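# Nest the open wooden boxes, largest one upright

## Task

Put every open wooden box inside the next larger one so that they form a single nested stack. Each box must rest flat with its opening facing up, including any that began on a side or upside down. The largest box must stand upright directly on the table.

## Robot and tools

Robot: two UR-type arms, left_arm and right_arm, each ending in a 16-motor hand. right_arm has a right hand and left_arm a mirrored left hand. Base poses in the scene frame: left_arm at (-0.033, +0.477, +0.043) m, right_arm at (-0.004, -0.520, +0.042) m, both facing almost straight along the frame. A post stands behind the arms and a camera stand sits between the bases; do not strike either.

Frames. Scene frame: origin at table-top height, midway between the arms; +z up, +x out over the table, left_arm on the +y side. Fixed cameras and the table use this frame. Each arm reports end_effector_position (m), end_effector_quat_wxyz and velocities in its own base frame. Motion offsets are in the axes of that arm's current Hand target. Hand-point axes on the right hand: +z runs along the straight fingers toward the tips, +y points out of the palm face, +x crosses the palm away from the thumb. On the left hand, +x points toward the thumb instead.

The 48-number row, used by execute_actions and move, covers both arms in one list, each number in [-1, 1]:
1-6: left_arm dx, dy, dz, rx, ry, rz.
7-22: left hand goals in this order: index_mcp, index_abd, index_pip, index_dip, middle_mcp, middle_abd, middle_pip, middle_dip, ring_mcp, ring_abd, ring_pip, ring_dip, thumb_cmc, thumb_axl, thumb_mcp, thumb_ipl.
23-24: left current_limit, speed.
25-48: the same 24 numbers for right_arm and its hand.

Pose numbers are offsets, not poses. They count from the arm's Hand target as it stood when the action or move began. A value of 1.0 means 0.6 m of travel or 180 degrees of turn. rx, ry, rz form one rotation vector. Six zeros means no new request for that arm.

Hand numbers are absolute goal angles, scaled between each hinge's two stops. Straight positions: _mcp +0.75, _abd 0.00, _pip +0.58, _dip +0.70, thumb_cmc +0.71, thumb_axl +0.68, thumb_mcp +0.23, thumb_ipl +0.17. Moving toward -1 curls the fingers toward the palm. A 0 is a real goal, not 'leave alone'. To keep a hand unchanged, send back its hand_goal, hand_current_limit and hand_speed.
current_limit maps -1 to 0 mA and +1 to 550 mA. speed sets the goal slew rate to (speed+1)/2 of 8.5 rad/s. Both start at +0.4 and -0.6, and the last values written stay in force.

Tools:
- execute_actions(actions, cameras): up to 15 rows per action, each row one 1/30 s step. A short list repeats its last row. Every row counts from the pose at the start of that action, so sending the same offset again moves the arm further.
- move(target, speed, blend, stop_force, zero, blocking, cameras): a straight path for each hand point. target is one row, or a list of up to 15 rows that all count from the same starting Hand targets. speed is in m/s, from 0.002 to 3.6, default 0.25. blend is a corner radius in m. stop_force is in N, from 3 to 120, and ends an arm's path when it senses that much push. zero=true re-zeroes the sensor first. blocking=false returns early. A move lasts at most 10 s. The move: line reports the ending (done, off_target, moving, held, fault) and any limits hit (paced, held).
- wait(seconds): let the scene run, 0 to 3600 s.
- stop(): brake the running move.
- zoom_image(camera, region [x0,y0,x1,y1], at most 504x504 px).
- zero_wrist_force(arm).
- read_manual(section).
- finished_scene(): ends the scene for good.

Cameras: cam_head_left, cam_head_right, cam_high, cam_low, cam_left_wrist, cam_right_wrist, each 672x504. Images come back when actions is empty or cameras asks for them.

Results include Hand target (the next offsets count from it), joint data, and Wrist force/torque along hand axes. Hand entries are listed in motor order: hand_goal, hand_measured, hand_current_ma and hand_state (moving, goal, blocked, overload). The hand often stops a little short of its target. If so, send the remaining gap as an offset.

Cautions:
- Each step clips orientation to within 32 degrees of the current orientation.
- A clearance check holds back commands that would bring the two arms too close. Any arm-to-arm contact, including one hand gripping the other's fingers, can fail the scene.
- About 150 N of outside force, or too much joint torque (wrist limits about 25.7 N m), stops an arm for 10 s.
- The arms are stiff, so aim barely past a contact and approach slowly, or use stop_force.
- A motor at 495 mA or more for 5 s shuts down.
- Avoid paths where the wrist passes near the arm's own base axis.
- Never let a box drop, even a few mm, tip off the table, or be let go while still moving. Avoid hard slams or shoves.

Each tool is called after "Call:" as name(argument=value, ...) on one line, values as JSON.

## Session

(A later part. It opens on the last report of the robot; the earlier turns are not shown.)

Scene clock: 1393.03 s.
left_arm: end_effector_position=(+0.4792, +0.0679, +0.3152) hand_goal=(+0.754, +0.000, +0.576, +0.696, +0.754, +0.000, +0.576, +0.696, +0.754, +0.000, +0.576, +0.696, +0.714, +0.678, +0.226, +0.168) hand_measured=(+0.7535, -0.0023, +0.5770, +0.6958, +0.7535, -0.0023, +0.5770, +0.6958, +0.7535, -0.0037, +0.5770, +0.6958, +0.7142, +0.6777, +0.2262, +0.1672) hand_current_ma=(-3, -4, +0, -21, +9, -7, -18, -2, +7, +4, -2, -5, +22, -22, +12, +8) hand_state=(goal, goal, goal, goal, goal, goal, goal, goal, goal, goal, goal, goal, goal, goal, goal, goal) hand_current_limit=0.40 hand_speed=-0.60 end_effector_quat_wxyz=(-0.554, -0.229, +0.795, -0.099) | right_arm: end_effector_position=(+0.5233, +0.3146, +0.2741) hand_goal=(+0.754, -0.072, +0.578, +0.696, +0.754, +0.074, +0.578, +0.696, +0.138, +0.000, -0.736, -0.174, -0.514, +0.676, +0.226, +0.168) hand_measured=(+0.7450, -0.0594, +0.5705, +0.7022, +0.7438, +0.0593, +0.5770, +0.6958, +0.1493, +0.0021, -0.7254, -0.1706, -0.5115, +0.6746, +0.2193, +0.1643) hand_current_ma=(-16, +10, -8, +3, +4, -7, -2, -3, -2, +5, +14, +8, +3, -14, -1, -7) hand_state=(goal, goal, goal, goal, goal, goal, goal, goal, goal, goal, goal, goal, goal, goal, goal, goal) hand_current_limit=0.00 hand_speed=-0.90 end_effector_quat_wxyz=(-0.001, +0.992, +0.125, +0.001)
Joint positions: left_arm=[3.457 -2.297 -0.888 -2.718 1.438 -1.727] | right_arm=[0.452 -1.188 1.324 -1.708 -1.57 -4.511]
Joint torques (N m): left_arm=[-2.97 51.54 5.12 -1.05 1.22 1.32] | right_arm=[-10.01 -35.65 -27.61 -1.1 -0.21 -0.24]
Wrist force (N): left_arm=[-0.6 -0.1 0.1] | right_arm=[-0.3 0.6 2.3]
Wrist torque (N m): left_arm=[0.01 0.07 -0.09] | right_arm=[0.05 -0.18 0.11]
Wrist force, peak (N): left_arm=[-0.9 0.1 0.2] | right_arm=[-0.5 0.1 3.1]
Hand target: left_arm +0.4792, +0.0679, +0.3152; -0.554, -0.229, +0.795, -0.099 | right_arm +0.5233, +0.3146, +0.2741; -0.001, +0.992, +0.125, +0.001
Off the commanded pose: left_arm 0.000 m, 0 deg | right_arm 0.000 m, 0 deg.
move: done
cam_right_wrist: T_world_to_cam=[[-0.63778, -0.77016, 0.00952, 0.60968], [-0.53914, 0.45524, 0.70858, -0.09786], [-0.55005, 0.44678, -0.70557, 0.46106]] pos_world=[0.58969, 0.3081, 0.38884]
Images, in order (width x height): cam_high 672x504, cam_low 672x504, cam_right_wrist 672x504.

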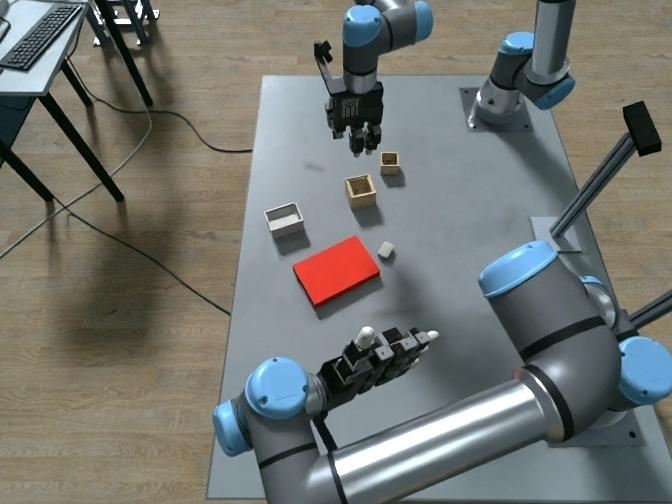

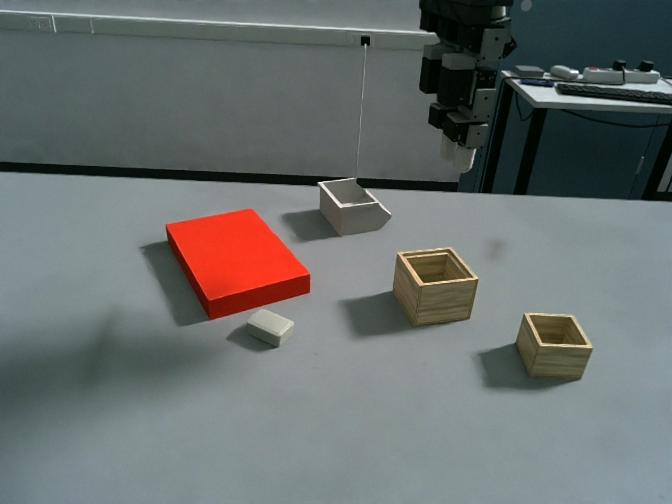

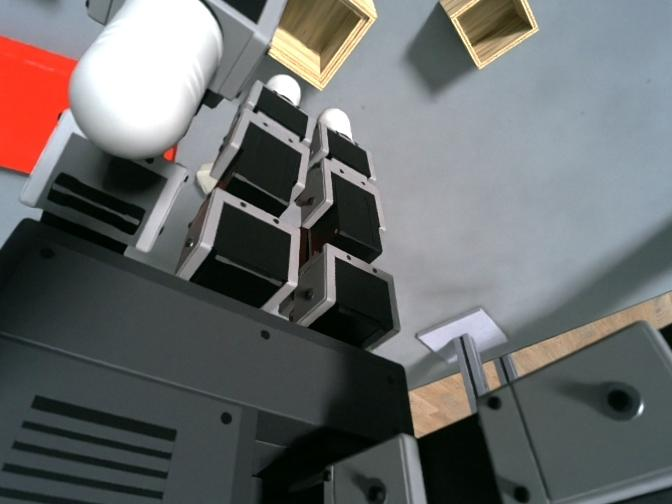

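Call:
move(target=[0,0,0,0,0,0,0.754,0,0.576,0.696,0.754,0,0.576,0.696,0.754,0,0.576,0.696,0.714,0.678,0.226,0.168,0.4,-0.6, -0.1573,-0.0578,0.11,0.4971,0.0632,0.0632,-0.856,0,0.978,0.696,0.754,0,0.576,0.696,0.754,0,0.576,0.696,-0.514,0.6766,-0.135,0.5135,0.3,-0.7], speed=0.15, cameras=["cam_low","cam_high","cam_right_wrist","cam_head_right"])

Scene clock: 1434.13 s.
left_arm: end_effector_position=(+0.4792, +0.0679, +0.3152) hand_goal=(+0.754, +0.000, +0.576, +0.696, +0.754, +0.000, +0.576, +0.696, +0.754, +0.000, +0.576, +0.696, +0.714, +0.678, +0.226, +0.168) hand_measured=(+0.7535, -0.0023, +0.5770, +0.6958, +0.7535, -0.0023, +0.5770, +0.6958, +0.7535, -0.0023, +0.5770, +0.6971, +0.7142, +0.6777, +0.2262, +0.1681) hand_current_ma=(-2, -13, +15, -5, +5, +2, +2, +6, -8, +4, +9, -2, +17, -17, +2, +8) hand_state=(goal, goal, goal, goal, goal, goal, goal, goal, goal, goal, goal, goal, goal, goal, goal, goal) hand_current_limit=0.40 hand_speed=-0.60 end_effector_quat_wxyz=(-0.554, -0.229, +0.795, -0.099) | right_arm: end_effector_position=(+0.4233, +0.3249, +0.2080) hand_goal=(-0.856, +0.000, +0.978, +0.696, +0.754, +0.000, +0.576, +0.696, +0.754, +0.000, +0.576, +0.696, -0.514, +0.676, -0.134, +0.514) hand_measured=(-0.8348, -0.0066, +0.9709, +0.7022, +0.7306, +0.0080, +0.5770, +0.6958, +0.7318, +0.0021, +0.5693, +0.6945, -0.5115, +0.6746, -0.1360, +0.5073) hand_current_ma=(+5, +0, -5, +3, -5, +4, -4, -8, -17, +7, +2, +6, +8, -8, -1, -7) hand_state=(blocked, goal, goal, goal, blocked, goal, goal, goal, blocked, goal, goal, goal, goal, goal, goal, goal) hand_current_limit=0.30 hand_speed=-0.70 end_effector_quat_wxyz=(+0.706, -0.708, +0.001, -0.001) end_effector_velocity=(-0.001, +0.000, +0.000) end_effector_angular_velocity=(+0.000, -0.001, +0.001)
Joint positions: left_arm=[3.457 -2.297 -0.888 -2.718 1.438 -1.727] | right_arm=[-0.086 -1.369 1.862 -0.54 -0.083 -6.237]
Joint velocities: left_arm=[within noise] | right_arm=[0.001 -0.001 0 0.005 0 -0.006]
Joint torques (N m): left_arm=[-3.79 52.32 6.27 -1.32 1.15 1.4] | right_arm=[0.59 -37.22 -15.6 1.89 1.48 -1.48]
Wrist force (N): left_arm=[-0.7 0.0 0.3] | right_arm=[0.1 3.2 0.9]
Wrist torque (N m): left_arm=[0.00 0.09 -0.10] | right_arm=[0.52 0.08 0.45]
Wrist force, peak (N): left_arm=[-0.9 0.1 0.1] | right_arm=[0.1 3.4 0.9]
Hand target: left_arm +0.4792, +0.0679, +0.3152; -0.554, -0.229, +0.795, -0.099 | right_arm +0.4233, +0.3249, +0.2080; +0.708, -0.707, +0.001, -0.001
Off the commanded pose: left_arm 0.000 m, 0 deg | right_arm 0.000 m, 0 deg.
move: done
cam_right_wrist: T_world_to_cam=[[-0.80829, -0.01096, -0.58868, 0.5045], [-0.41124, -0.70502, 0.57778, 0.24041], [-0.42136, 0.7091, 0.56535, -0.04928]] pos_world=[0.48589, 0.20997, 0.18594]
Images, in order (width x height): cam_head_right 672x504, cam_high 672x504, cam_low 672x504, cam_right_wrist 672x504.

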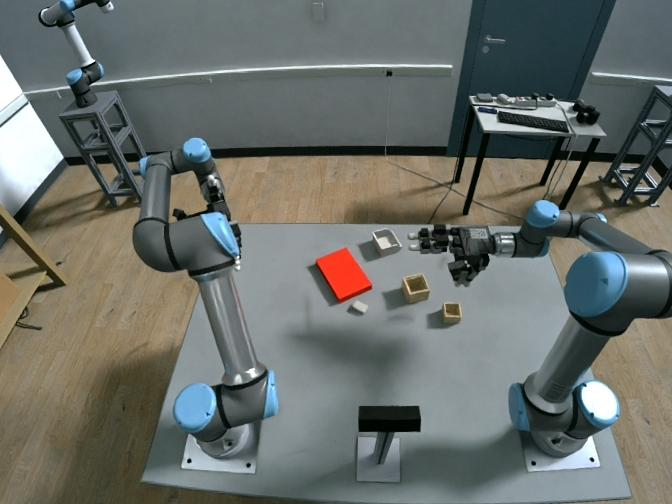

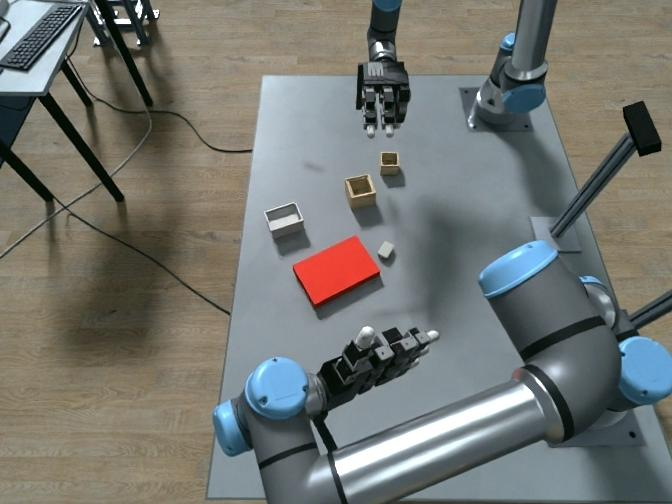

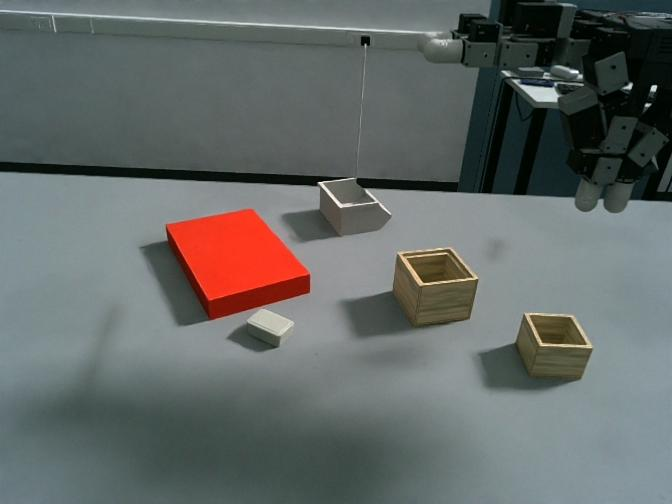

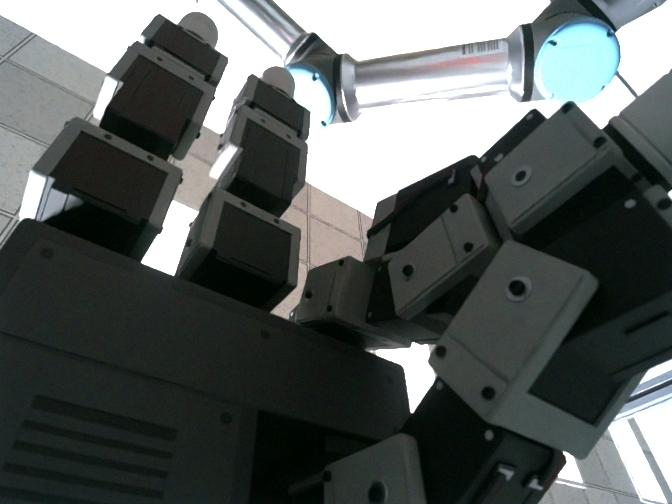

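Call:
move(target=[0,0,0,0,0,0,0.754,0,0.576,0.696,0.754,0,0.576,0.696,0.754,0,0.576,0.696,0.714,0.678,0.226,0.168,0.4,-0.6, -0.0015,0.2,0.0,-0.0556,0,0,-0.88,0,1.0,0.826,0.754,0,0.576,0.696,0.754,0,0.576,0.696,-0.514,0.6766,-0.1236,0.3946,0.3,-0.7], speed=0.12, cameras=["cam_low","cam_high","cam_head_right"])

Call:
zoom_image(camera="cam_low", region=[500, 225, 640, 365])

Call:
zoom_image(camera="cam_high", region=[360, 125, 420, 185])

Call:
zoom_image(camera="cam_head_right", region=[410, 260, 490, 340])

Scene clock: 1472.13 s.
left_arm: end_effector_position=(+0.4792, +0.0679, +0.3152) hand_goal=(+0.754, +0.000, +0.576, +0.696, +0.754, +0.000, +0.576, +0.696, +0.754, +0.000, +0.576, +0.696, +0.714, +0.678, +0.226, +0.168) hand_measured=(+0.7535, -0.0023, +0.5757, +0.6958, +0.7523, -0.0023, +0.5770, +0.6958, +0.7535, -0.0023, +0.5770, +0.6958, +0.7142, +0.6777, +0.2262, +0.1681) hand_current_ma=(-12, -13, -2, -16, -2, -1, +0, +3, -6, -5, +17, +0, +19, -4, +10, +8) hand_state=(goal, goal, goal, goal, goal, goal, goal, goal, goal, goal, goal, goal, goal, goal, goal, goal) hand_current_limit=0.40 hand_speed=-0.60 end_effector_quat_wxyz=(-0.554, -0.229, +0.795, -0.099) | right_arm: end_effector_position=(+0.4225, +0.3251, +0.0880) hand_goal=(-0.880, +0.000, +1.000, +0.826, +0.754, +0.000, +0.576, +0.696, +0.754, +0.000, +0.576, +0.696, -0.514, +0.676, -0.124, +0.394) hand_measured=(-0.8625, -0.0066, +0.9747, +0.8232, +0.7281, +0.0080, +0.5770, +0.6958, +0.7293, +0.0021, +0.5693, +0.6945, -0.5127, +0.6735, -0.1251, +0.3968) hand_current_ma=(+2, -1, -17, -3, -7, -1, -5, -7, -19, +9, +0, +2, +4, -14, +1, -1) hand_state=(goal, goal, blocked, goal, blocked, goal, goal, goal, blocked, goal, goal, goal, goal, goal, goal, goal) hand_current_limit=0.30 hand_speed=-0.70 end_effector_quat_wxyz=(-0.643, +0.766, -0.001, +0.001)
Joint positions: left_arm=[3.457 -2.297 -0.888 -2.718 1.438 -1.727] | right_arm=[-0.045 -1.253 2.261 -2.343 -0.178 -4.952]
Joint torques (N m): left_arm=[-3.3 51.96 5.79 -1.19 1.29 1.36] | right_arm=[7.9 -30.07 -13.41 -0.2 1.04 -1.43]
Wrist force (N): left_arm=[-0.6 -0.4 0.1] | right_arm=[-0.1 2.7 0.9]
Wrist torque (N m): left_arm=[-0.03 0.06 -0.09] | right_arm=[0.46 0.02 0.48]
Wrist force, peak (N): left_arm=[-1.0 -0.1 0.1] | right_arm=[0.3 4.4 1.4]
Hand target: left_arm +0.4792, +0.0679, +0.3152; -0.554, -0.229, +0.795, -0.099 | right_arm +0.4225, +0.3251, +0.0880; -0.643, +0.766, -0.001, +0.001
Off the commanded pose: left_arm 0.000 m, 0 deg | right_arm 0.000 m, 0 deg.
move: done
Images, in order (width x height): cam_head_right 672x504, cam_high 672x504, cam_low 672x504.

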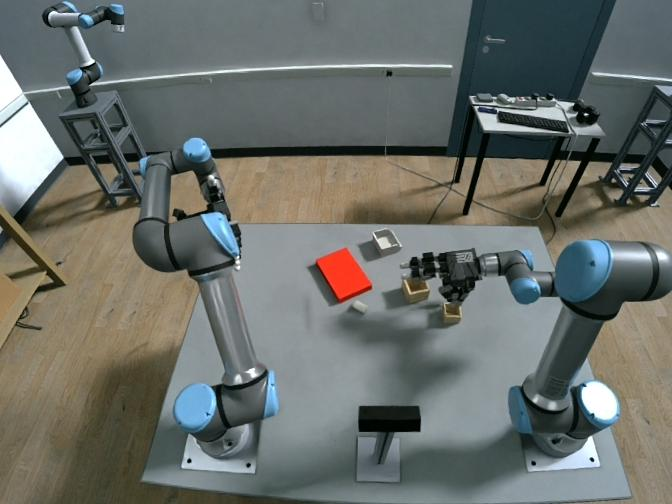

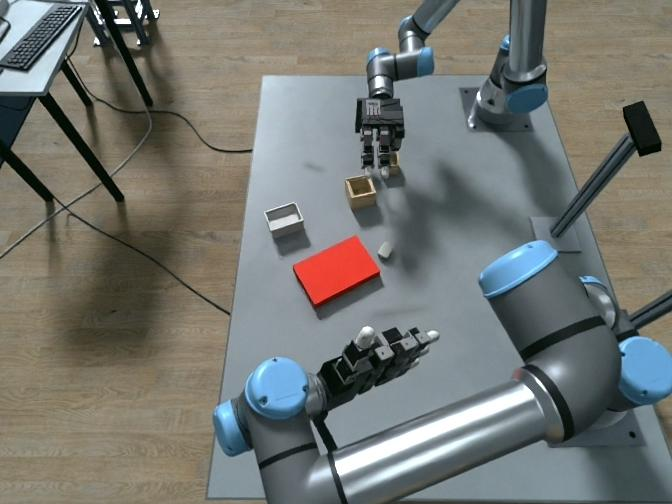

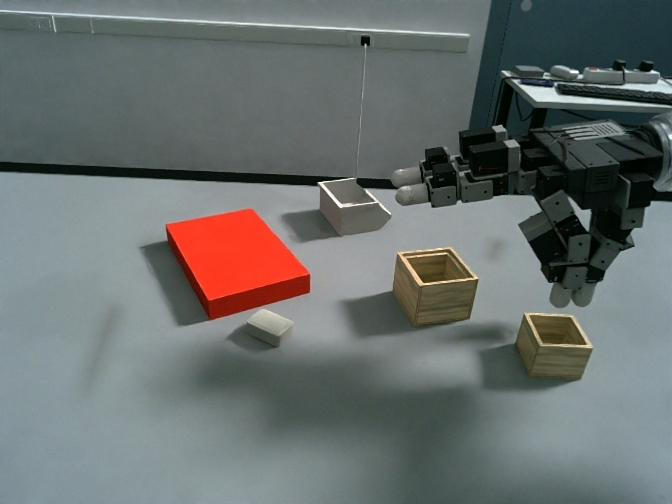

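Scaled by 3.600.

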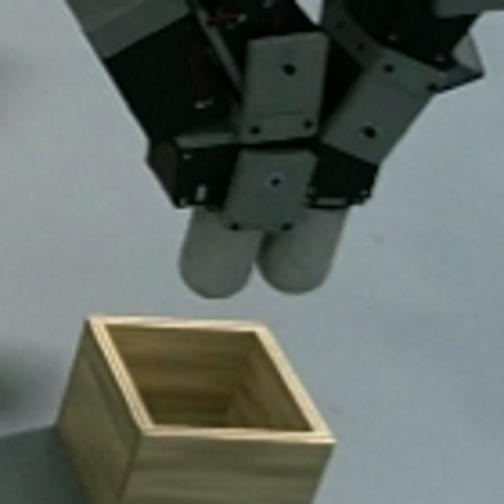

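Scaled by 8.400.

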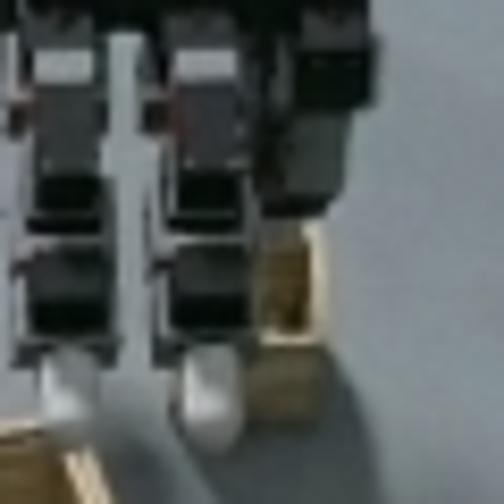

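Scaled by 6.300.

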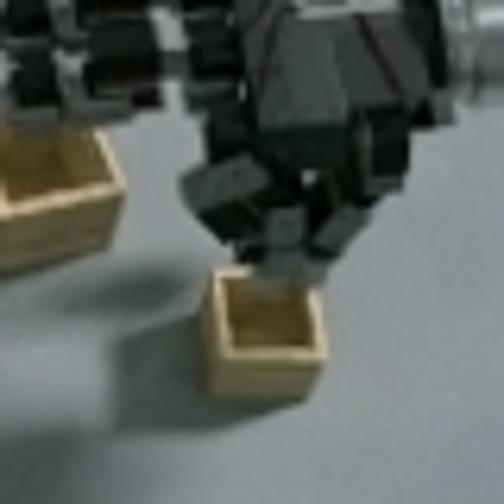

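Call:
move(target=[0,0,0,0,0,0,0.754,0,0.576,0.696,0.754,0,0.576,0.696,0.754,0,0.576,0.696,0.714,0.678,0.226,0.168,0.4,-0.6, 0.0025,0.0361,-0.0042,0,0,0,-0.87,0,1.0,0.826,0.754,0,0.576,0.696,0.754,0,0.576,0.696,-0.514,0.6766,-0.1236,0.3946,0.3,-0.7], speed=0.06, cameras=["cam_low","cam_high","cam_head_right","cam_head_left"])

Call:
zoom_image(camera="cam_low", region=[510, 270, 610, 370])

Call:
zoom_image(camera="cam_head_right", region=[430, 290, 480, 340])

Call:
zoom_image(camera="cam_head_left", region=[430, 290, 500, 350])

Scene clock: 1495.03 s.
left_arm: end_effector_position=(+0.4792, +0.0679, +0.3152) hand_goal=(+0.754, +0.000, +0.576, +0.696, +0.754, +0.000, +0.576, +0.696, +0.754, +0.000, +0.576, +0.696, +0.714, +0.678, +0.226, +0.168) hand_measured=(+0.7535, -0.0023, +0.5770, +0.6958, +0.7535, -0.0023, +0.5770, +0.6958, +0.7535, -0.0023, +0.5770, +0.6958, +0.7142, +0.6777, +0.2252, +0.1681) hand_current_ma=(-7, +0, +10, -6, +28, -11, -9, +0, +15, +9, +4, -3, +5, -7, -6, +6) hand_state=(goal, goal, goal, goal, goal, goal, goal, goal, goal, goal, goal, goal, goal, goal, goal, goal) hand_current_limit=0.40 hand_speed=-0.60 end_effector_quat_wxyz=(-0.554, -0.229, +0.795, -0.099) | right_arm: end_effector_position=(+0.4240, +0.3188, +0.0671) hand_goal=(-0.870, +0.000, +1.000, +0.826, +0.754, +0.000, +0.576, +0.696, +0.754, +0.000, +0.576, +0.696, -0.514, +0.676, -0.124, +0.394) hand_measured=(-0.8613, -0.0066, +0.9735, +0.8232, +0.7281, +0.0080, +0.5770, +0.6958, +0.7293, +0.0021, +0.5693, +0.6945, -0.5115, +0.6735, -0.1251, +0.3968) hand_current_ma=(-6, +0, -20, -2, -8, +1, -6, -9, -22, +8, -1, +4, +7, -11, +3, +1) hand_state=(goal, goal, blocked, goal, blocked, goal, goal, goal, blocked, goal, goal, goal, goal, goal, goal, goal) hand_current_limit=0.30 hand_speed=-0.70 end_effector_quat_wxyz=(-0.643, +0.766, -0.001, +0.001)
Joint positions: left_arm=[3.457 -2.297 -0.888 -2.718 1.438 -1.727] | right_arm=[-0.059 -1.214 2.263 -2.31 -0.182 -5.027]
Joint torques (N m): left_arm=[-4.42 52.09 5.37 -1.35 1.33 1.54] | right_arm=[9.8 -38.73 -17.2 -1.78 3.33 1.87]
Wrist force (N): left_arm=[-0.6 0.0 -0.1] | right_arm=[0.1 2.5 1.2]
Wrist torque (N m): left_arm=[0.04 0.07 -0.09] | right_arm=[0.43 0.00 0.43]
Wrist force, peak (N): left_arm=[-0.9 0.1 0.0] | right_arm=[0.0 3.6 1.1]
Hand target: left_arm +0.4792, +0.0679, +0.3152; -0.554, -0.229, +0.795, -0.099 | right_arm +0.4240, +0.3189, +0.0671; -0.643, +0.766, -0.001, +0.001
Off the commanded pose: left_arm 0.000 m, 0 deg | right_arm 0.000 m, 0 deg.
move: done
Images, in order (width x height): cam_head_left 672x504, cam_head_right 672x504, cam_high 672x504, cam_low 672x504.

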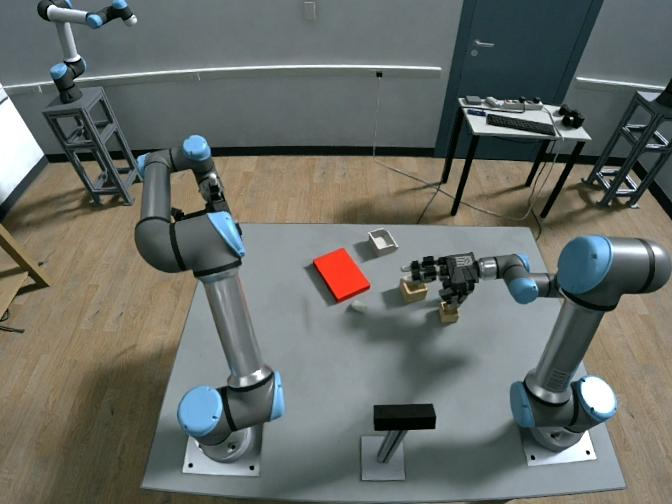

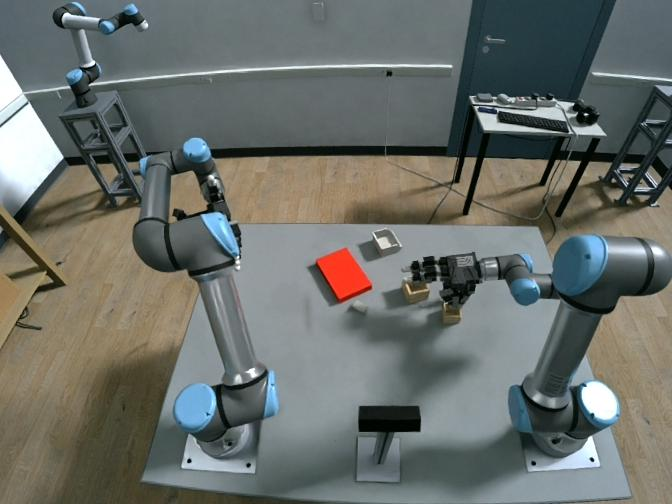

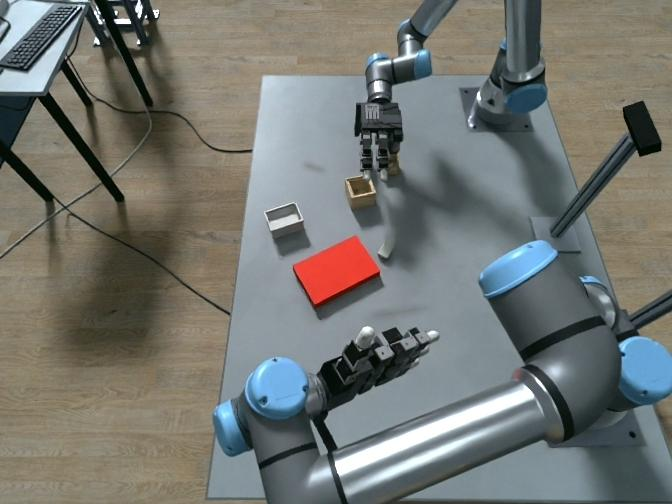

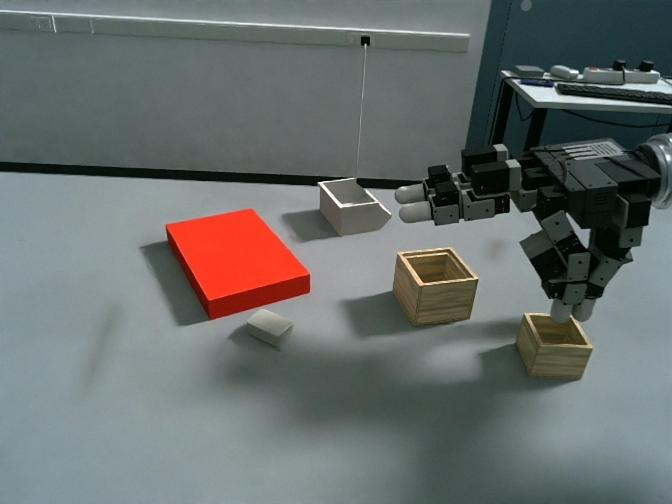

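Scaled by 5.040.

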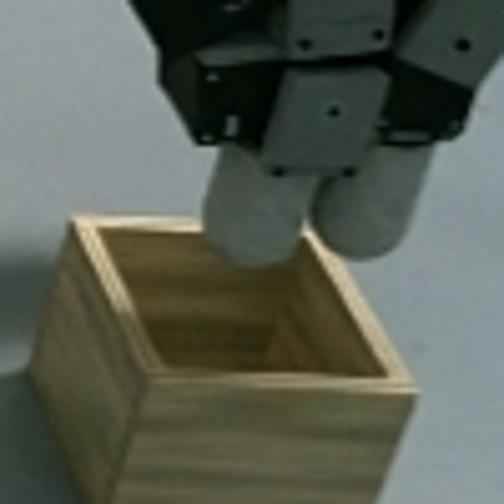

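Scaled by 10.080.

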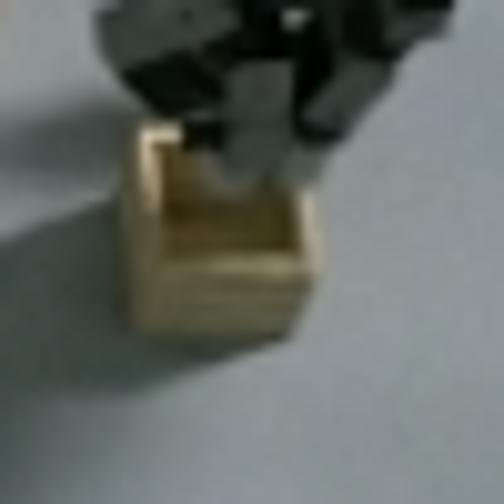

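Scaled by 7.200.

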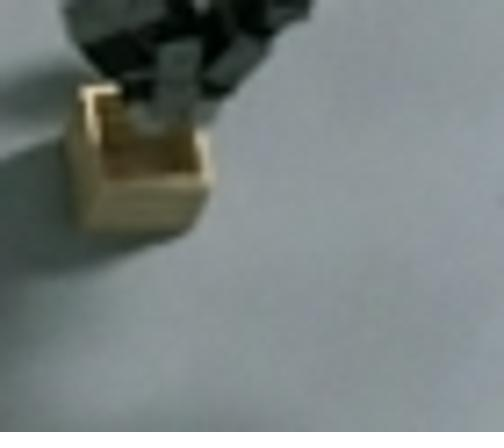

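Call:
move(target=[0,0,0,0,0,0,0.754,0,0.576,0.696,0.754,0,0.576,0.696,0.754,0,0.576,0.696,0.714,0.678,0.226,0.168,0.4,-0.6, 0.0035,-0.002,0.0113,0,0,0,-0.87,0,1.0,0.826,0.754,0,0.576,0.696,0.754,0,0.576,0.696,-0.514,0.6766,-0.1236,0.3946,0.3,-0.7], speed=0.04, cameras=["cam_low","cam_head_right"])

Call:
zoom_image(camera="cam_low", region=[510, 270, 610, 370])

Call:
zoom_image(camera="cam_head_right", region=[430, 290, 480, 340])

Scene clock: 1522.07 s.
left_arm: end_effector_position=(+0.4792, +0.0679, +0.3152) hand_goal=(+0.754, +0.000, +0.576, +0.696, +0.754, +0.000, +0.576, +0.696, +0.754, +0.000, +0.576, +0.696, +0.714, +0.678, +0.226, +0.168) hand_measured=(+0.7523, -0.0023, +0.5770, +0.6958, +0.7535, -0.0023, +0.5770, +0.6958, +0.7535, -0.0023, +0.5770, +0.6971, +0.7142, +0.6777, +0.2262, +0.1681) hand_current_ma=(+6, -1, +3, -7, +4, -2, -8, +1, +11, -7, +8, +3, -2, -11, +7, +0) hand_state=(goal, goal, goal, goal, goal, goal, goal, goal, goal, goal, goal, goal, goal, goal, goal, goal) hand_current_limit=0.40 hand_speed=-0.60 end_effector_quat_wxyz=(-0.554, -0.229, +0.795, -0.099) | right_arm: end_effector_position=(+0.4261, +0.3258, +0.0671) hand_goal=(-0.870, +0.000, +1.000, +0.826, +0.754, +0.000, +0.576, +0.696, +0.754, +0.000, +0.576, +0.696, -0.514, +0.676, -0.124, +0.394) hand_measured=(-0.8625, -0.0066, +0.9747, +0.8232, +0.7281, +0.0080, +0.5757, +0.6958, +0.7293, +0.0021, +0.5705, +0.6945, -0.5115, +0.6735, -0.1251, +0.3968) hand_current_ma=(-3, -5, -20, +2, -4, +0, -6, -10, -22, +6, +2, +1, +3, -10, +1, -4) hand_state=(goal, goal, blocked, goal, blocked, goal, goal, goal, blocked, goal, goal, goal, goal, goal, goal, goal) hand_current_limit=0.30 hand_speed=-0.70 end_effector_quat_wxyz=(-0.643, +0.766, -0.001, +0.001)
Joint positions: left_arm=[3.457 -2.297 -0.888 -2.718 1.438 -1.727] | right_arm=[-0.043 -1.19 2.262 -2.418 -0.178 -4.942]
Joint torques (N m): left_arm=[-3.65 52.29 5.66 -1.34 1.42 1.35] | right_arm=[-10.68 -23.77 -11.67 -0.75 0.79 -1]
Wrist force (N): left_arm=[-0.7 0.0 -0.2] | right_arm=[0.2 2.6 0.9]
Wrist torque (N m): left_arm=[0.04 0.08 -0.10] | right_arm=[0.45 -0.02 0.37]
Wrist force, peak (N): left_arm=[-0.9 0.1 0.2] | right_arm=[0.3 2.9 1.1]
Hand target: left_arm +0.4792, +0.0679, +0.3152; -0.554, -0.229, +0.795, -0.099 | right_arm +0.4261, +0.3257, +0.0671; -0.643, +0.766, -0.001, +0.001
Off the commanded pose: left_arm 0.000 m, 0 deg | right_arm 0.000 m, 0 deg.
move: done
Images, in order (width x height): cam_head_right 672x504, cam_low 672x504.

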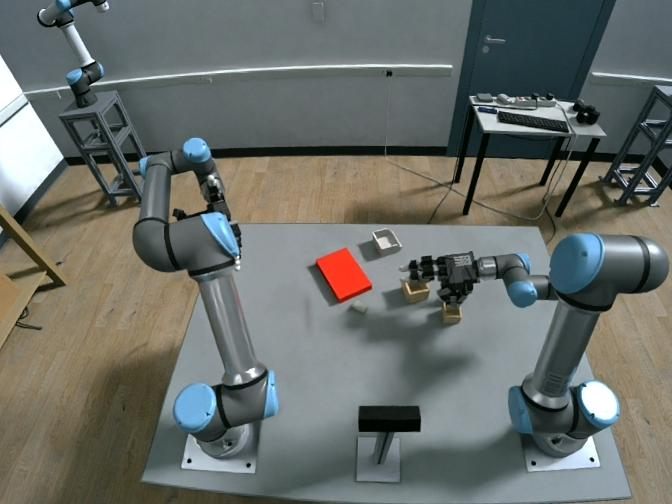

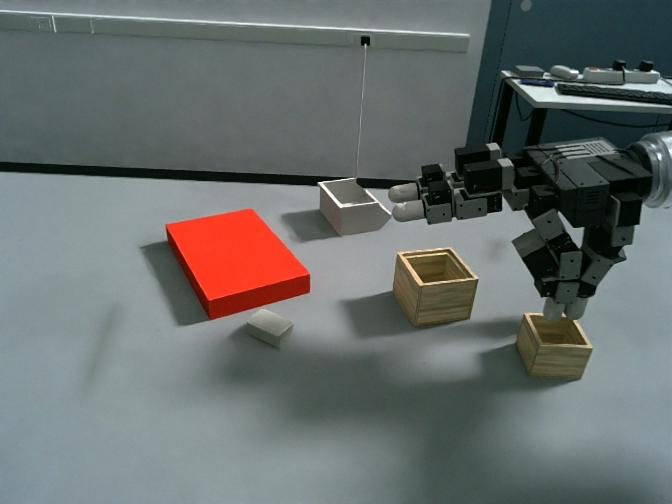

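Scaled by 5.040.

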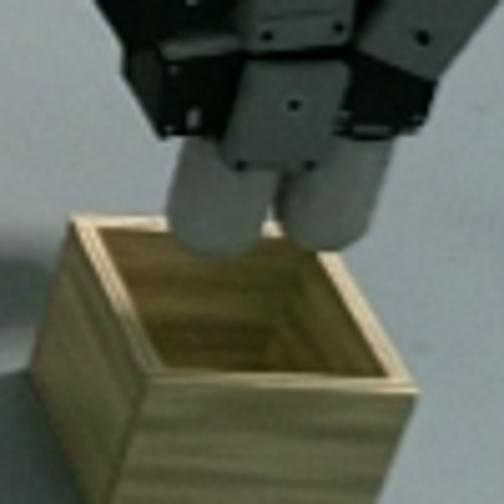

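Scaled by 10.080.

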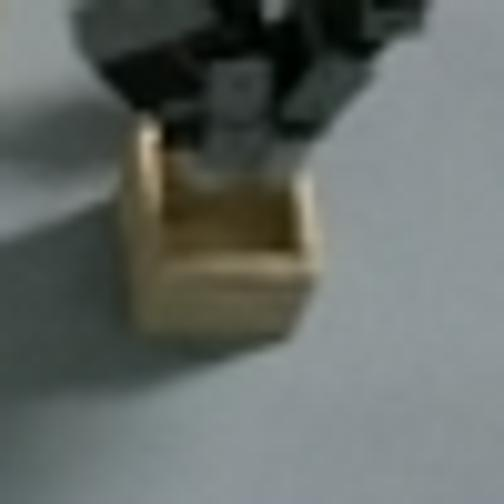

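Call:
move(target=[0,0,0,0,0,0,0.754,0,0.576,0.696,0.754,0,0.576,0.696,0.754,0,0.576,0.696,0.714,0.678,0.226,0.168,0.4,-0.6, 0,0.055,0.0097,0,0,0,-0.87,0,1.0,0.826,0.754,0,0.576,0.696,0.754,0,0.576,0.696,-0.514,0.6766,-0.1236,0.3946,0.3,-0.7], speed=0.02, stop_force=4, cameras=["cam_low","cam_head_right","cam_high"])

Call:
zoom_image(camera="cam_low", region=[510, 270, 610, 370])

Call:
zoom_image(camera="cam_head_right", region=[430, 290, 480, 340])

Scene clock: 1537.37 s.
left_arm: end_effector_position=(+0.4792, +0.0679, +0.3152) hand_goal=(+0.754, +0.000, +0.576, +0.696, +0.754, +0.000, +0.576, +0.696, +0.754, +0.000, +0.576, +0.696, +0.714, +0.678, +0.226, +0.168) hand_measured=(+0.7535, -0.0037, +0.5770, +0.6971, +0.7523, -0.0023, +0.5770, +0.6971, +0.7535, -0.0023, +0.5770, +0.6958, +0.7142, +0.6777, +0.2252, +0.1681) hand_current_ma=(-16, -5, +8, -11, +4, -7, -1, -7, -7, -3, +13, -1, +1, +1, -1, +10) hand_state=(goal, goal, goal, goal, goal, goal, goal, goal, goal, goal, goal, goal, goal, goal, goal, goal) hand_current_limit=0.40 hand_speed=-0.60 end_effector_quat_wxyz=(-0.554, -0.229, +0.795, -0.099) | right_arm: end_effector_position=(+0.4262, +0.3258, +0.0336) hand_goal=(-0.870, +0.000, +1.000, +0.826, +0.754, +0.000, +0.576, +0.696, +0.754, +0.000, +0.576, +0.696, -0.514, +0.676, -0.124, +0.394) hand_measured=(-0.8613, -0.0066, +0.9735, +0.8232, +0.7281, +0.0080, +0.5770, +0.6958, +0.7293, +0.0021, +0.5693, +0.6945, -0.5115, +0.6735, -0.1251, +0.3968) hand_current_ma=(-6, +4, -18, -3, -8, -2, -3, -10, -23, +9, +5, +5, +1, -14, -2, -4) hand_state=(goal, goal, blocked, goal, blocked, goal, goal, goal, blocked, goal, goal, goal, goal, goal, goal, goal) hand_current_limit=0.30 hand_speed=-0.70 end_effector_quat_wxyz=(-0.643, +0.766, -0.001, +0.001)
Joint positions: left_arm=[3.457 -2.297 -0.888 -2.718 1.438 -1.727] | right_arm=[-0.043 -1.097 2.27 -2.519 -0.178 -4.941]
Joint torques (N m): left_arm=[-3.24 51.52 5.98 -1.5 1.31 1.52] | right_arm=[9.25 -45.34 -3.74 -0.47 2.53 -1.09]
Wrist force (N): left_arm=[-0.8 -0.1 0.2] | right_arm=[0.2 2.8 1.1]
Wrist torque (N m): left_arm=[0.00 0.08 -0.10] | right_arm=[0.46 0.00 0.36]
Wrist force, peak (N): left_arm=[-0.9 0.2 0.3] | right_arm=[0.4 3.0 1.1]
Hand target: left_arm +0.4792, +0.0679, +0.3152; -0.554, -0.229, +0.795, -0.099 | right_arm +0.4262, +0.3258, +0.0336; -0.643, +0.766, -0.001, +0.001
Off the commanded pose: left_arm 0.000 m, 0 deg | right_arm 0.000 m, 0 deg.
move: done
Images, in order (width x height): cam_head_right 672x504, cam_high 672x504, cam_low 672x504.

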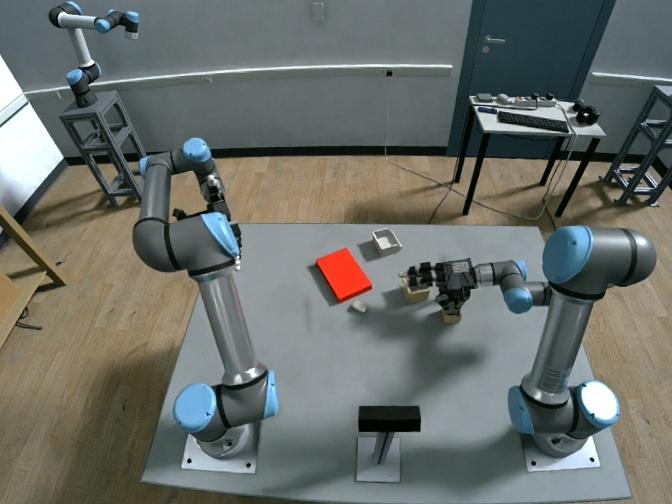

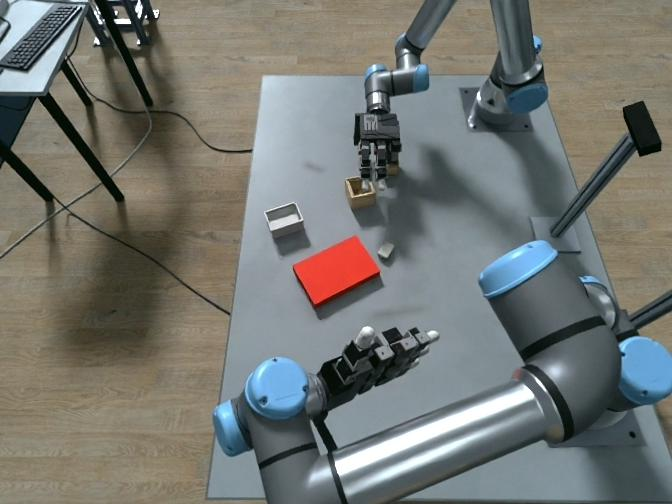

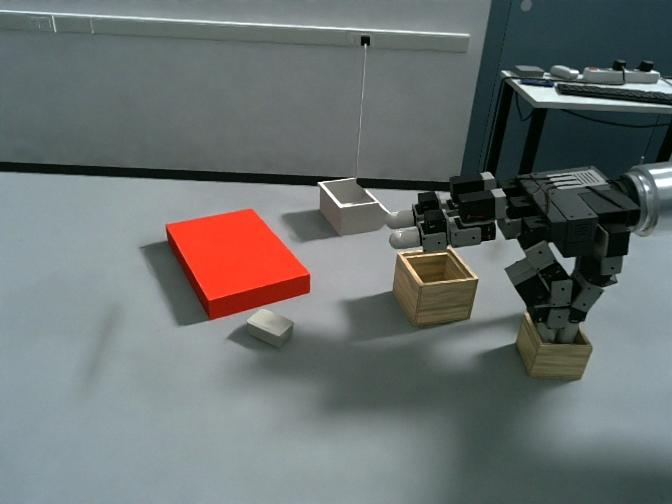

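Scaled by 5.040.

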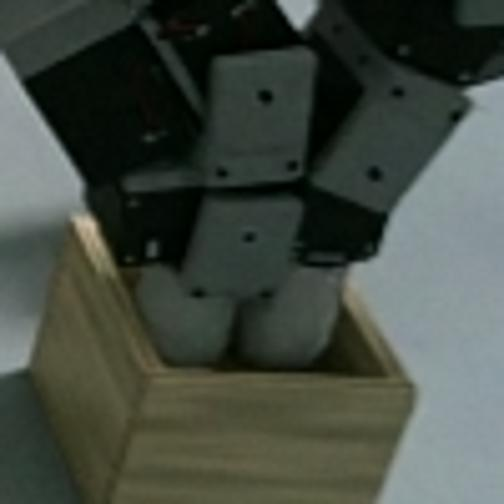

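Scaled by 10.080.

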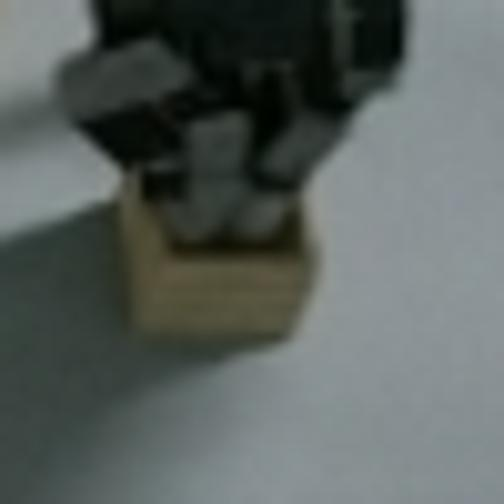

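Call:
execute_actions(actions=[[[0,0,0,0,0,0,0.754,0,0.576,0.696,0.754,0,0.576,0.696,0.754,0,0.576,0.696,0.714,0.678,0.226,0.168,0.4,-0.6, 0,0,0,0,0,0,-0.78,0,1.0,0.826,0.754,0,0.576,0.696,0.754,0,0.576,0.696,-0.514,0.6766,-0.04,0.3946,0.2,-0.96]],[[0,0,0,0,0,0,0.754,0,0.576,0.696,0.754,0,0.576,0.696,0.754,0,0.576,0.696,0.714,0.678,0.226,0.168,0.4,-0.6, 0,0,0,0,0,0,-0.78,0,1.0,0.826,0.754,0,0.576,0.696,0.754,0,0.576,0.696,-0.514,0.6766,-0.04,0.3946,0.2,-0.96]]], cameras=["cam_low","cam_head_right"])

Call:
zoom_image(camera="cam_low", region=[510, 270, 610, 370])

Scene clock: 1549.10 s.
left_arm: end_effector_position=(+0.4792, +0.0679, +0.3152) hand_goal=(+0.754, +0.000, +0.576, +0.696, +0.754, +0.000, +0.576, +0.696, +0.754, +0.000, +0.576, +0.696, +0.714, +0.678, +0.226, +0.168) hand_measured=(+0.7535, -0.0023, +0.5770, +0.6971, +0.7523, -0.0023, +0.5770, +0.6958, +0.7535, -0.0023, +0.5770, +0.6958, +0.7142, +0.6777, +0.2252, +0.1672) hand_current_ma=(-1, -3, +8, -17, -4, -9, -4, +8, -8, -2, +6, +3, +13, -9, +10, -4) hand_state=(goal, goal, goal, goal, goal, goal, goal, goal, goal, goal, goal, goal, goal, goal, goal, goal) hand_current_limit=0.40 hand_speed=-0.60 end_effector_quat_wxyz=(-0.554, -0.229, +0.795, -0.099) | right_arm: end_effector_position=(+0.4262, +0.3258, +0.0336) hand_goal=(-0.780, +0.000, +1.000, +0.826, +0.754, +0.000, +0.576, +0.696, +0.754, +0.000, +0.576, +0.696, -0.514, +0.676, -0.040, +0.394) hand_measured=(-0.8408, -0.0066, +0.9735, +0.8232, +0.7281, +0.0080, +0.5770, +0.6958, +0.7293, +0.0036, +0.5705, +0.6945, -0.5115, +0.6746, -0.0974, +0.3882) hand_current_ma=(-62, -3, -21, -2, -8, +1, -6, -6, -22, +5, +3, +3, +6, -8, -64, -8) hand_state=(blocked, goal, blocked, goal, blocked, goal, goal, goal, blocked, goal, goal, goal, goal, goal, blocked, goal) hand_current_limit=0.20 hand_speed=-0.96 end_effector_quat_wxyz=(-0.643, +0.766, -0.001, +0.001)
Joint positions: left_arm=[3.457 -2.297 -0.888 -2.718 1.438 -1.727] | right_arm=[-0.043 -1.097 2.27 -2.519 -0.178 -4.941]
Joint torques (N m): left_arm=[-3.34 51.07 5.44 -1.39 1.24 1.52] | right_arm=[8.7 -44.69 -10.06 -0.47 0.6 -1.33]
Wrist force (N): left_arm=[-0.7 0.1 -0.2] | right_arm=[0.0 1.5 1.0]
Wrist torque (N m): left_arm=[0.06 0.06 -0.10] | right_arm=[0.35 0.02 0.36]
Wrist force, peak (N): left_arm=[-0.9 0.0 -0.1] | right_arm=[-0.1 2.9 1.2]
Hand target: left_arm +0.4792, +0.0679, +0.3152; -0.554, -0.229, +0.795, -0.099 | right_arm +0.4262, +0.3258, +0.0336; -0.643, +0.766, -0.001, +0.001
Off the commanded pose: left_arm 0.000 m, 0 deg | right_arm 0.000 m, 0 deg.
Images, in order (width x height): cam_head_right 672x504, cam_low 672x504.

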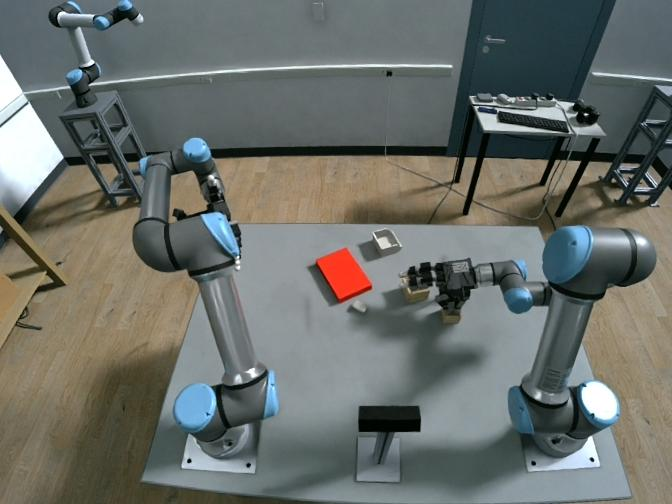

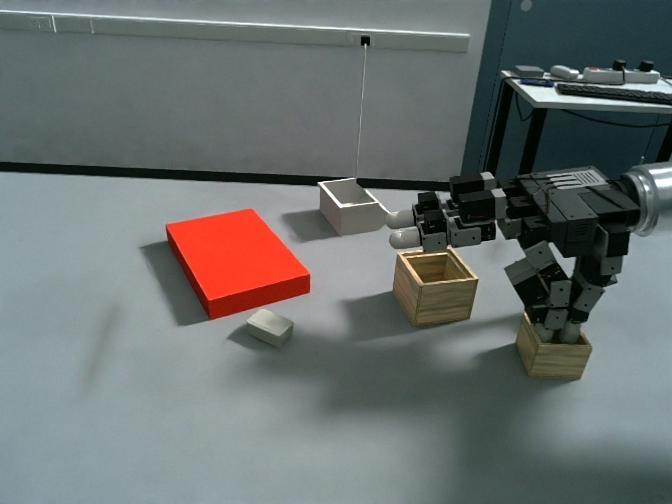

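Scaled by 5.040.

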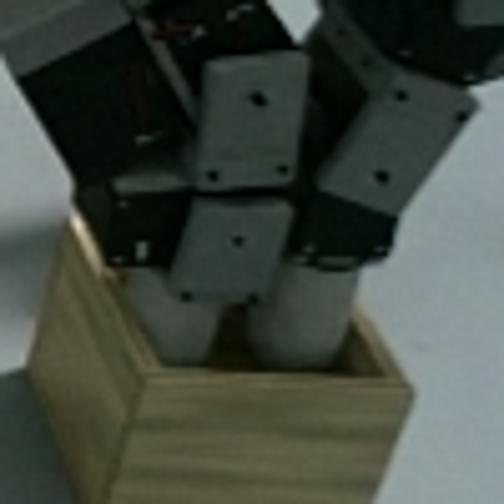

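Call:
execute_actions(actions=[[[0,0,0,0,0,0,0.754,0,0.576,0.696,0.754,0,0.576,0.696,0.754,0,0.576,0.696,0.714,0.678,0.226,0.168,0.4,-0.6, 0,0,0,0,0,0,-0.66,0,1.0,0.826,0.754,0,0.576,0.696,0.754,0,0.576,0.696,-0.514,0.6766,0.08,0.3946,0.2,-0.96]],[[0,0,0,0,0,0,0.754,0,0.576,0.696,0.754,0,0.576,0.696,0.754,0,0.576,0.696,0.714,0.678,0.226,0.168,0.4,-0.6, 0,0,0,0,0,0,-0.66,0,1.0,0.826,0.754,0,0.576,0.696,0.754,0,0.576,0.696,-0.514,0.6766,0.08,0.3946,0.2,-0.96]]])

Call:
move(target=[0,0,0,0,0,0,0.754,0,0.576,0.696,0.754,0,0.576,0.696,0.754,0,0.576,0.696,0.714,0.678,0.226,0.168,0.4,-0.6, 0,-0.0492,-0.0087,0,0,0,-0.66,0,1.0,0.826,0.754,0,0.576,0.696,0.754,0,0.576,0.696,-0.514,0.6766,0.08,0.3946,0.2,-0.96], speed=0.03, cameras=["cam_low","cam_head_right"])

Call:
zoom_image(camera="cam_low", region=[510, 250, 610, 350])

Scene clock: 1559.87 s.
left_arm: end_effector_position=(+0.4792, +0.0679, +0.3152) hand_goal=(+0.754, +0.000, +0.576, +0.696, +0.754, +0.000, +0.576, +0.696, +0.754, +0.000, +0.576, +0.696, +0.714, +0.678, +0.226, +0.168) hand_measured=(+0.7535, -0.0023, +0.5770, +0.6958, +0.7535, -0.0023, +0.5770, +0.6958, +0.7535, -0.0023, +0.5757, +0.6958, +0.7142, +0.6777, +0.2262, +0.1672) hand_current_ma=(+11, -13, -6, -12, -1, +1, -11, +3, +6, -19, +7, +3, +3, -1, -6, +7) hand_state=(goal, goal, goal, goal, goal, goal, goal, goal, goal, goal, goal, goal, goal, goal, goal, goal) hand_current_limit=0.40 hand_speed=-0.60 end_effector_quat_wxyz=(-0.554, -0.229, +0.795, -0.099) | right_arm: end_effector_position=(+0.4262, +0.3258, +0.0336) hand_goal=(-0.660, +0.000, +1.000, +0.826, +0.754, +0.000, +0.576, +0.696, +0.754, +0.000, +0.576, +0.696, -0.514, +0.676, +0.080, +0.394) hand_measured=(-0.8336, -0.0066, +0.9645, +0.8168, +0.7281, +0.0080, +0.5770, +0.6958, +0.7293, +0.0021, +0.5693, +0.6945, -0.5115, +0.6746, -0.0826, +0.3644) hand_current_ma=(-225, +5, -31, -2, -5, +1, -10, -11, -19, +10, +8, +7, +2, -10, -256, -33) hand_state=(blocked, goal, blocked, goal, blocked, goal, goal, goal, blocked, goal, goal, goal, goal, goal, blocked, blocked) hand_current_limit=0.20 hand_speed=-0.96 end_effector_quat_wxyz=(-0.643, +0.766, -0.001, +0.001)
Joint positions: left_arm=[3.457 -2.297 -0.888 -2.718 1.438 -1.727] | right_arm=[-0.043 -1.097 2.27 -2.519 -0.178 -4.941]
Joint torques (N m): left_arm=[-4.54 52 5.49 -1.51 1.37 1.55] | right_arm=[8.34 -39.89 -13.67 -0.44 0.83 -1.32]
Wrist force (N): left_arm=[-0.7 0.0 0.0] | right_arm=[0.3 -1.2 1.3]
Wrist torque (N m): left_arm=[0.02 0.07 -0.09] | right_arm=[0.17 -0.03 0.41]
Wrist force, peak (N): left_arm=[-0.9 -0.3 0.1] | right_arm=[0.0 1.7 1.2]
Hand target: left_arm +0.4792, +0.0679, +0.3152; -0.554, -0.229, +0.795, -0.099 | right_arm +0.4262, +0.3258, +0.0336; -0.643, +0.766, -0.001, +0.001
Off the commanded pose: left_arm 0.000 m, 0 deg | right_arm 0.000 m, 0 deg.

Scene clock: 1561.20 s.
left_arm: end_effector_position=(+0.4792, +0.0679, +0.3152) hand_goal=(+0.754, +0.000, +0.576, +0.696, +0.754, +0.000, +0.576, +0.696, +0.754, +0.000, +0.576, +0.696, +0.714, +0.678, +0.226, +0.168) hand_measured=(+0.7535, -0.0023, +0.5770, +0.6958, +0.7535, -0.0023, +0.5770, +0.6971, +0.7535, -0.0023, +0.5770, +0.6958, +0.7142, +0.6767, +0.2262, +0.1681) hand_current_ma=(+5, +5, -3, -6, +12, -7, -23, +0, +5, -8, +15, -6, +9, -4, -6, +10) hand_state=(goal, goal, goal, goal, goal, goal, goal, goal, goal, goal, goal, goal, goal, goal, goal, goal) hand_current_limit=0.40 hand_speed=-0.60 end_effector_quat_wxyz=(-0.554, -0.229, +0.795, -0.099) | right_arm: end_effector_position=(+0.4261, +0.3258, +0.0636) hand_goal=(-0.660, +0.000, +1.000, +0.826, +0.754, +0.000, +0.576, +0.696, +0.754, +0.000, +0.576, +0.696, -0.514, +0.676, +0.080, +0.394) hand_measured=(-0.8336, -0.0052, +0.9439, +0.8015, +0.7281, +0.0080, +0.5770, +0.6958, +0.7306, +0.0021, +0.5705, +0.6945, -0.5115, +0.6735, -0.0648, +0.3606) hand_current_ma=(-224, +2, -47, -15, -5, +2, -5, -7, -19, +9, +5, +7, +4, -14, -217, -36) hand_state=(blocked, goal, blocked, blocked, blocked, goal, goal, goal, blocked, goal, goal, goal, goal, goal, blocked, blocked) hand_current_limit=0.20 hand_speed=-0.96 end_effector_quat_wxyz=(-0.643, +0.766, -0.001, +0.001)
Joint positions: left_arm=[3.457 -2.297 -0.888 -2.718 1.438 -1.727] | right_arm=[-0.043 -1.181 2.263 -2.428 -0.178 -4.942]
Joint torques (N m): left_arm=[-3.57 50.76 5.17 -1.45 1.29 1.57] | right_arm=[-9.34 -23.73 -15.81 -2.74 0.85 -1.11]
Wrist force (N): left_arm=[-0.5 0.0 0.2] | right_arm=[0.3 3.1 1.1]
Wrist torque (N m): left_arm=[0.01 0.05 -0.09] | right_arm=[0.48 -0.04 0.53]
Wrist force, peak (N): left_arm=[-0.9 0.1 0.3] | right_arm=[0.0 3.8 1.1]
Hand target: left_arm +0.4792, +0.0679, +0.3152; -0.554, -0.229, +0.795, -0.099 | right_arm +0.4261, +0.3257, +0.0636; -0.643, +0.766, -0.001, +0.001
Off the commanded pose: left_arm 0.000 m, 0 deg | right_arm 0.000 m, 0 deg.
move: done
Images, in order (width x height): cam_head_right 672x504, cam_low 672x504.

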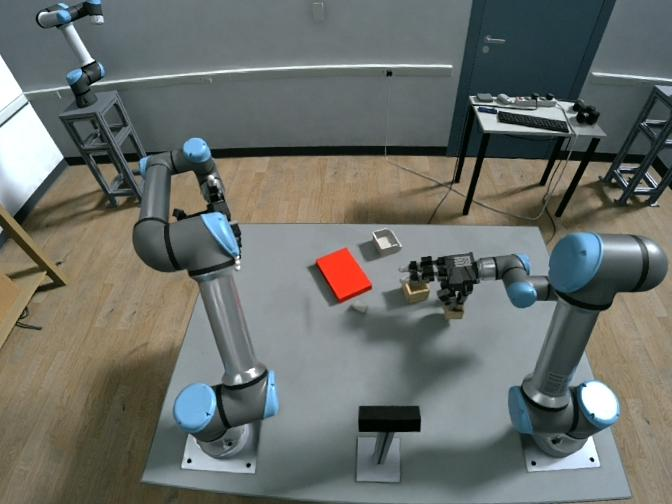

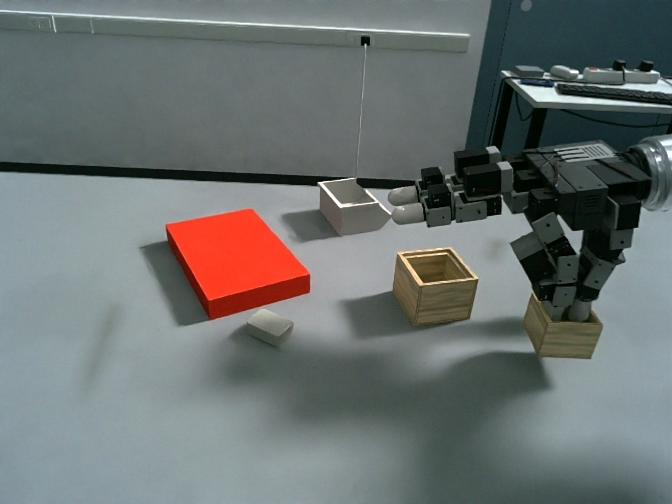

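Scaled by 5.040.

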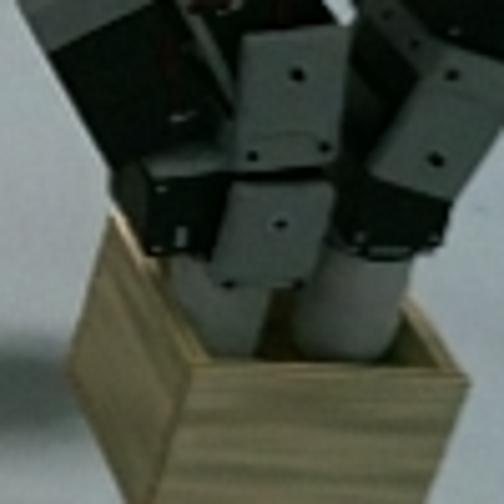

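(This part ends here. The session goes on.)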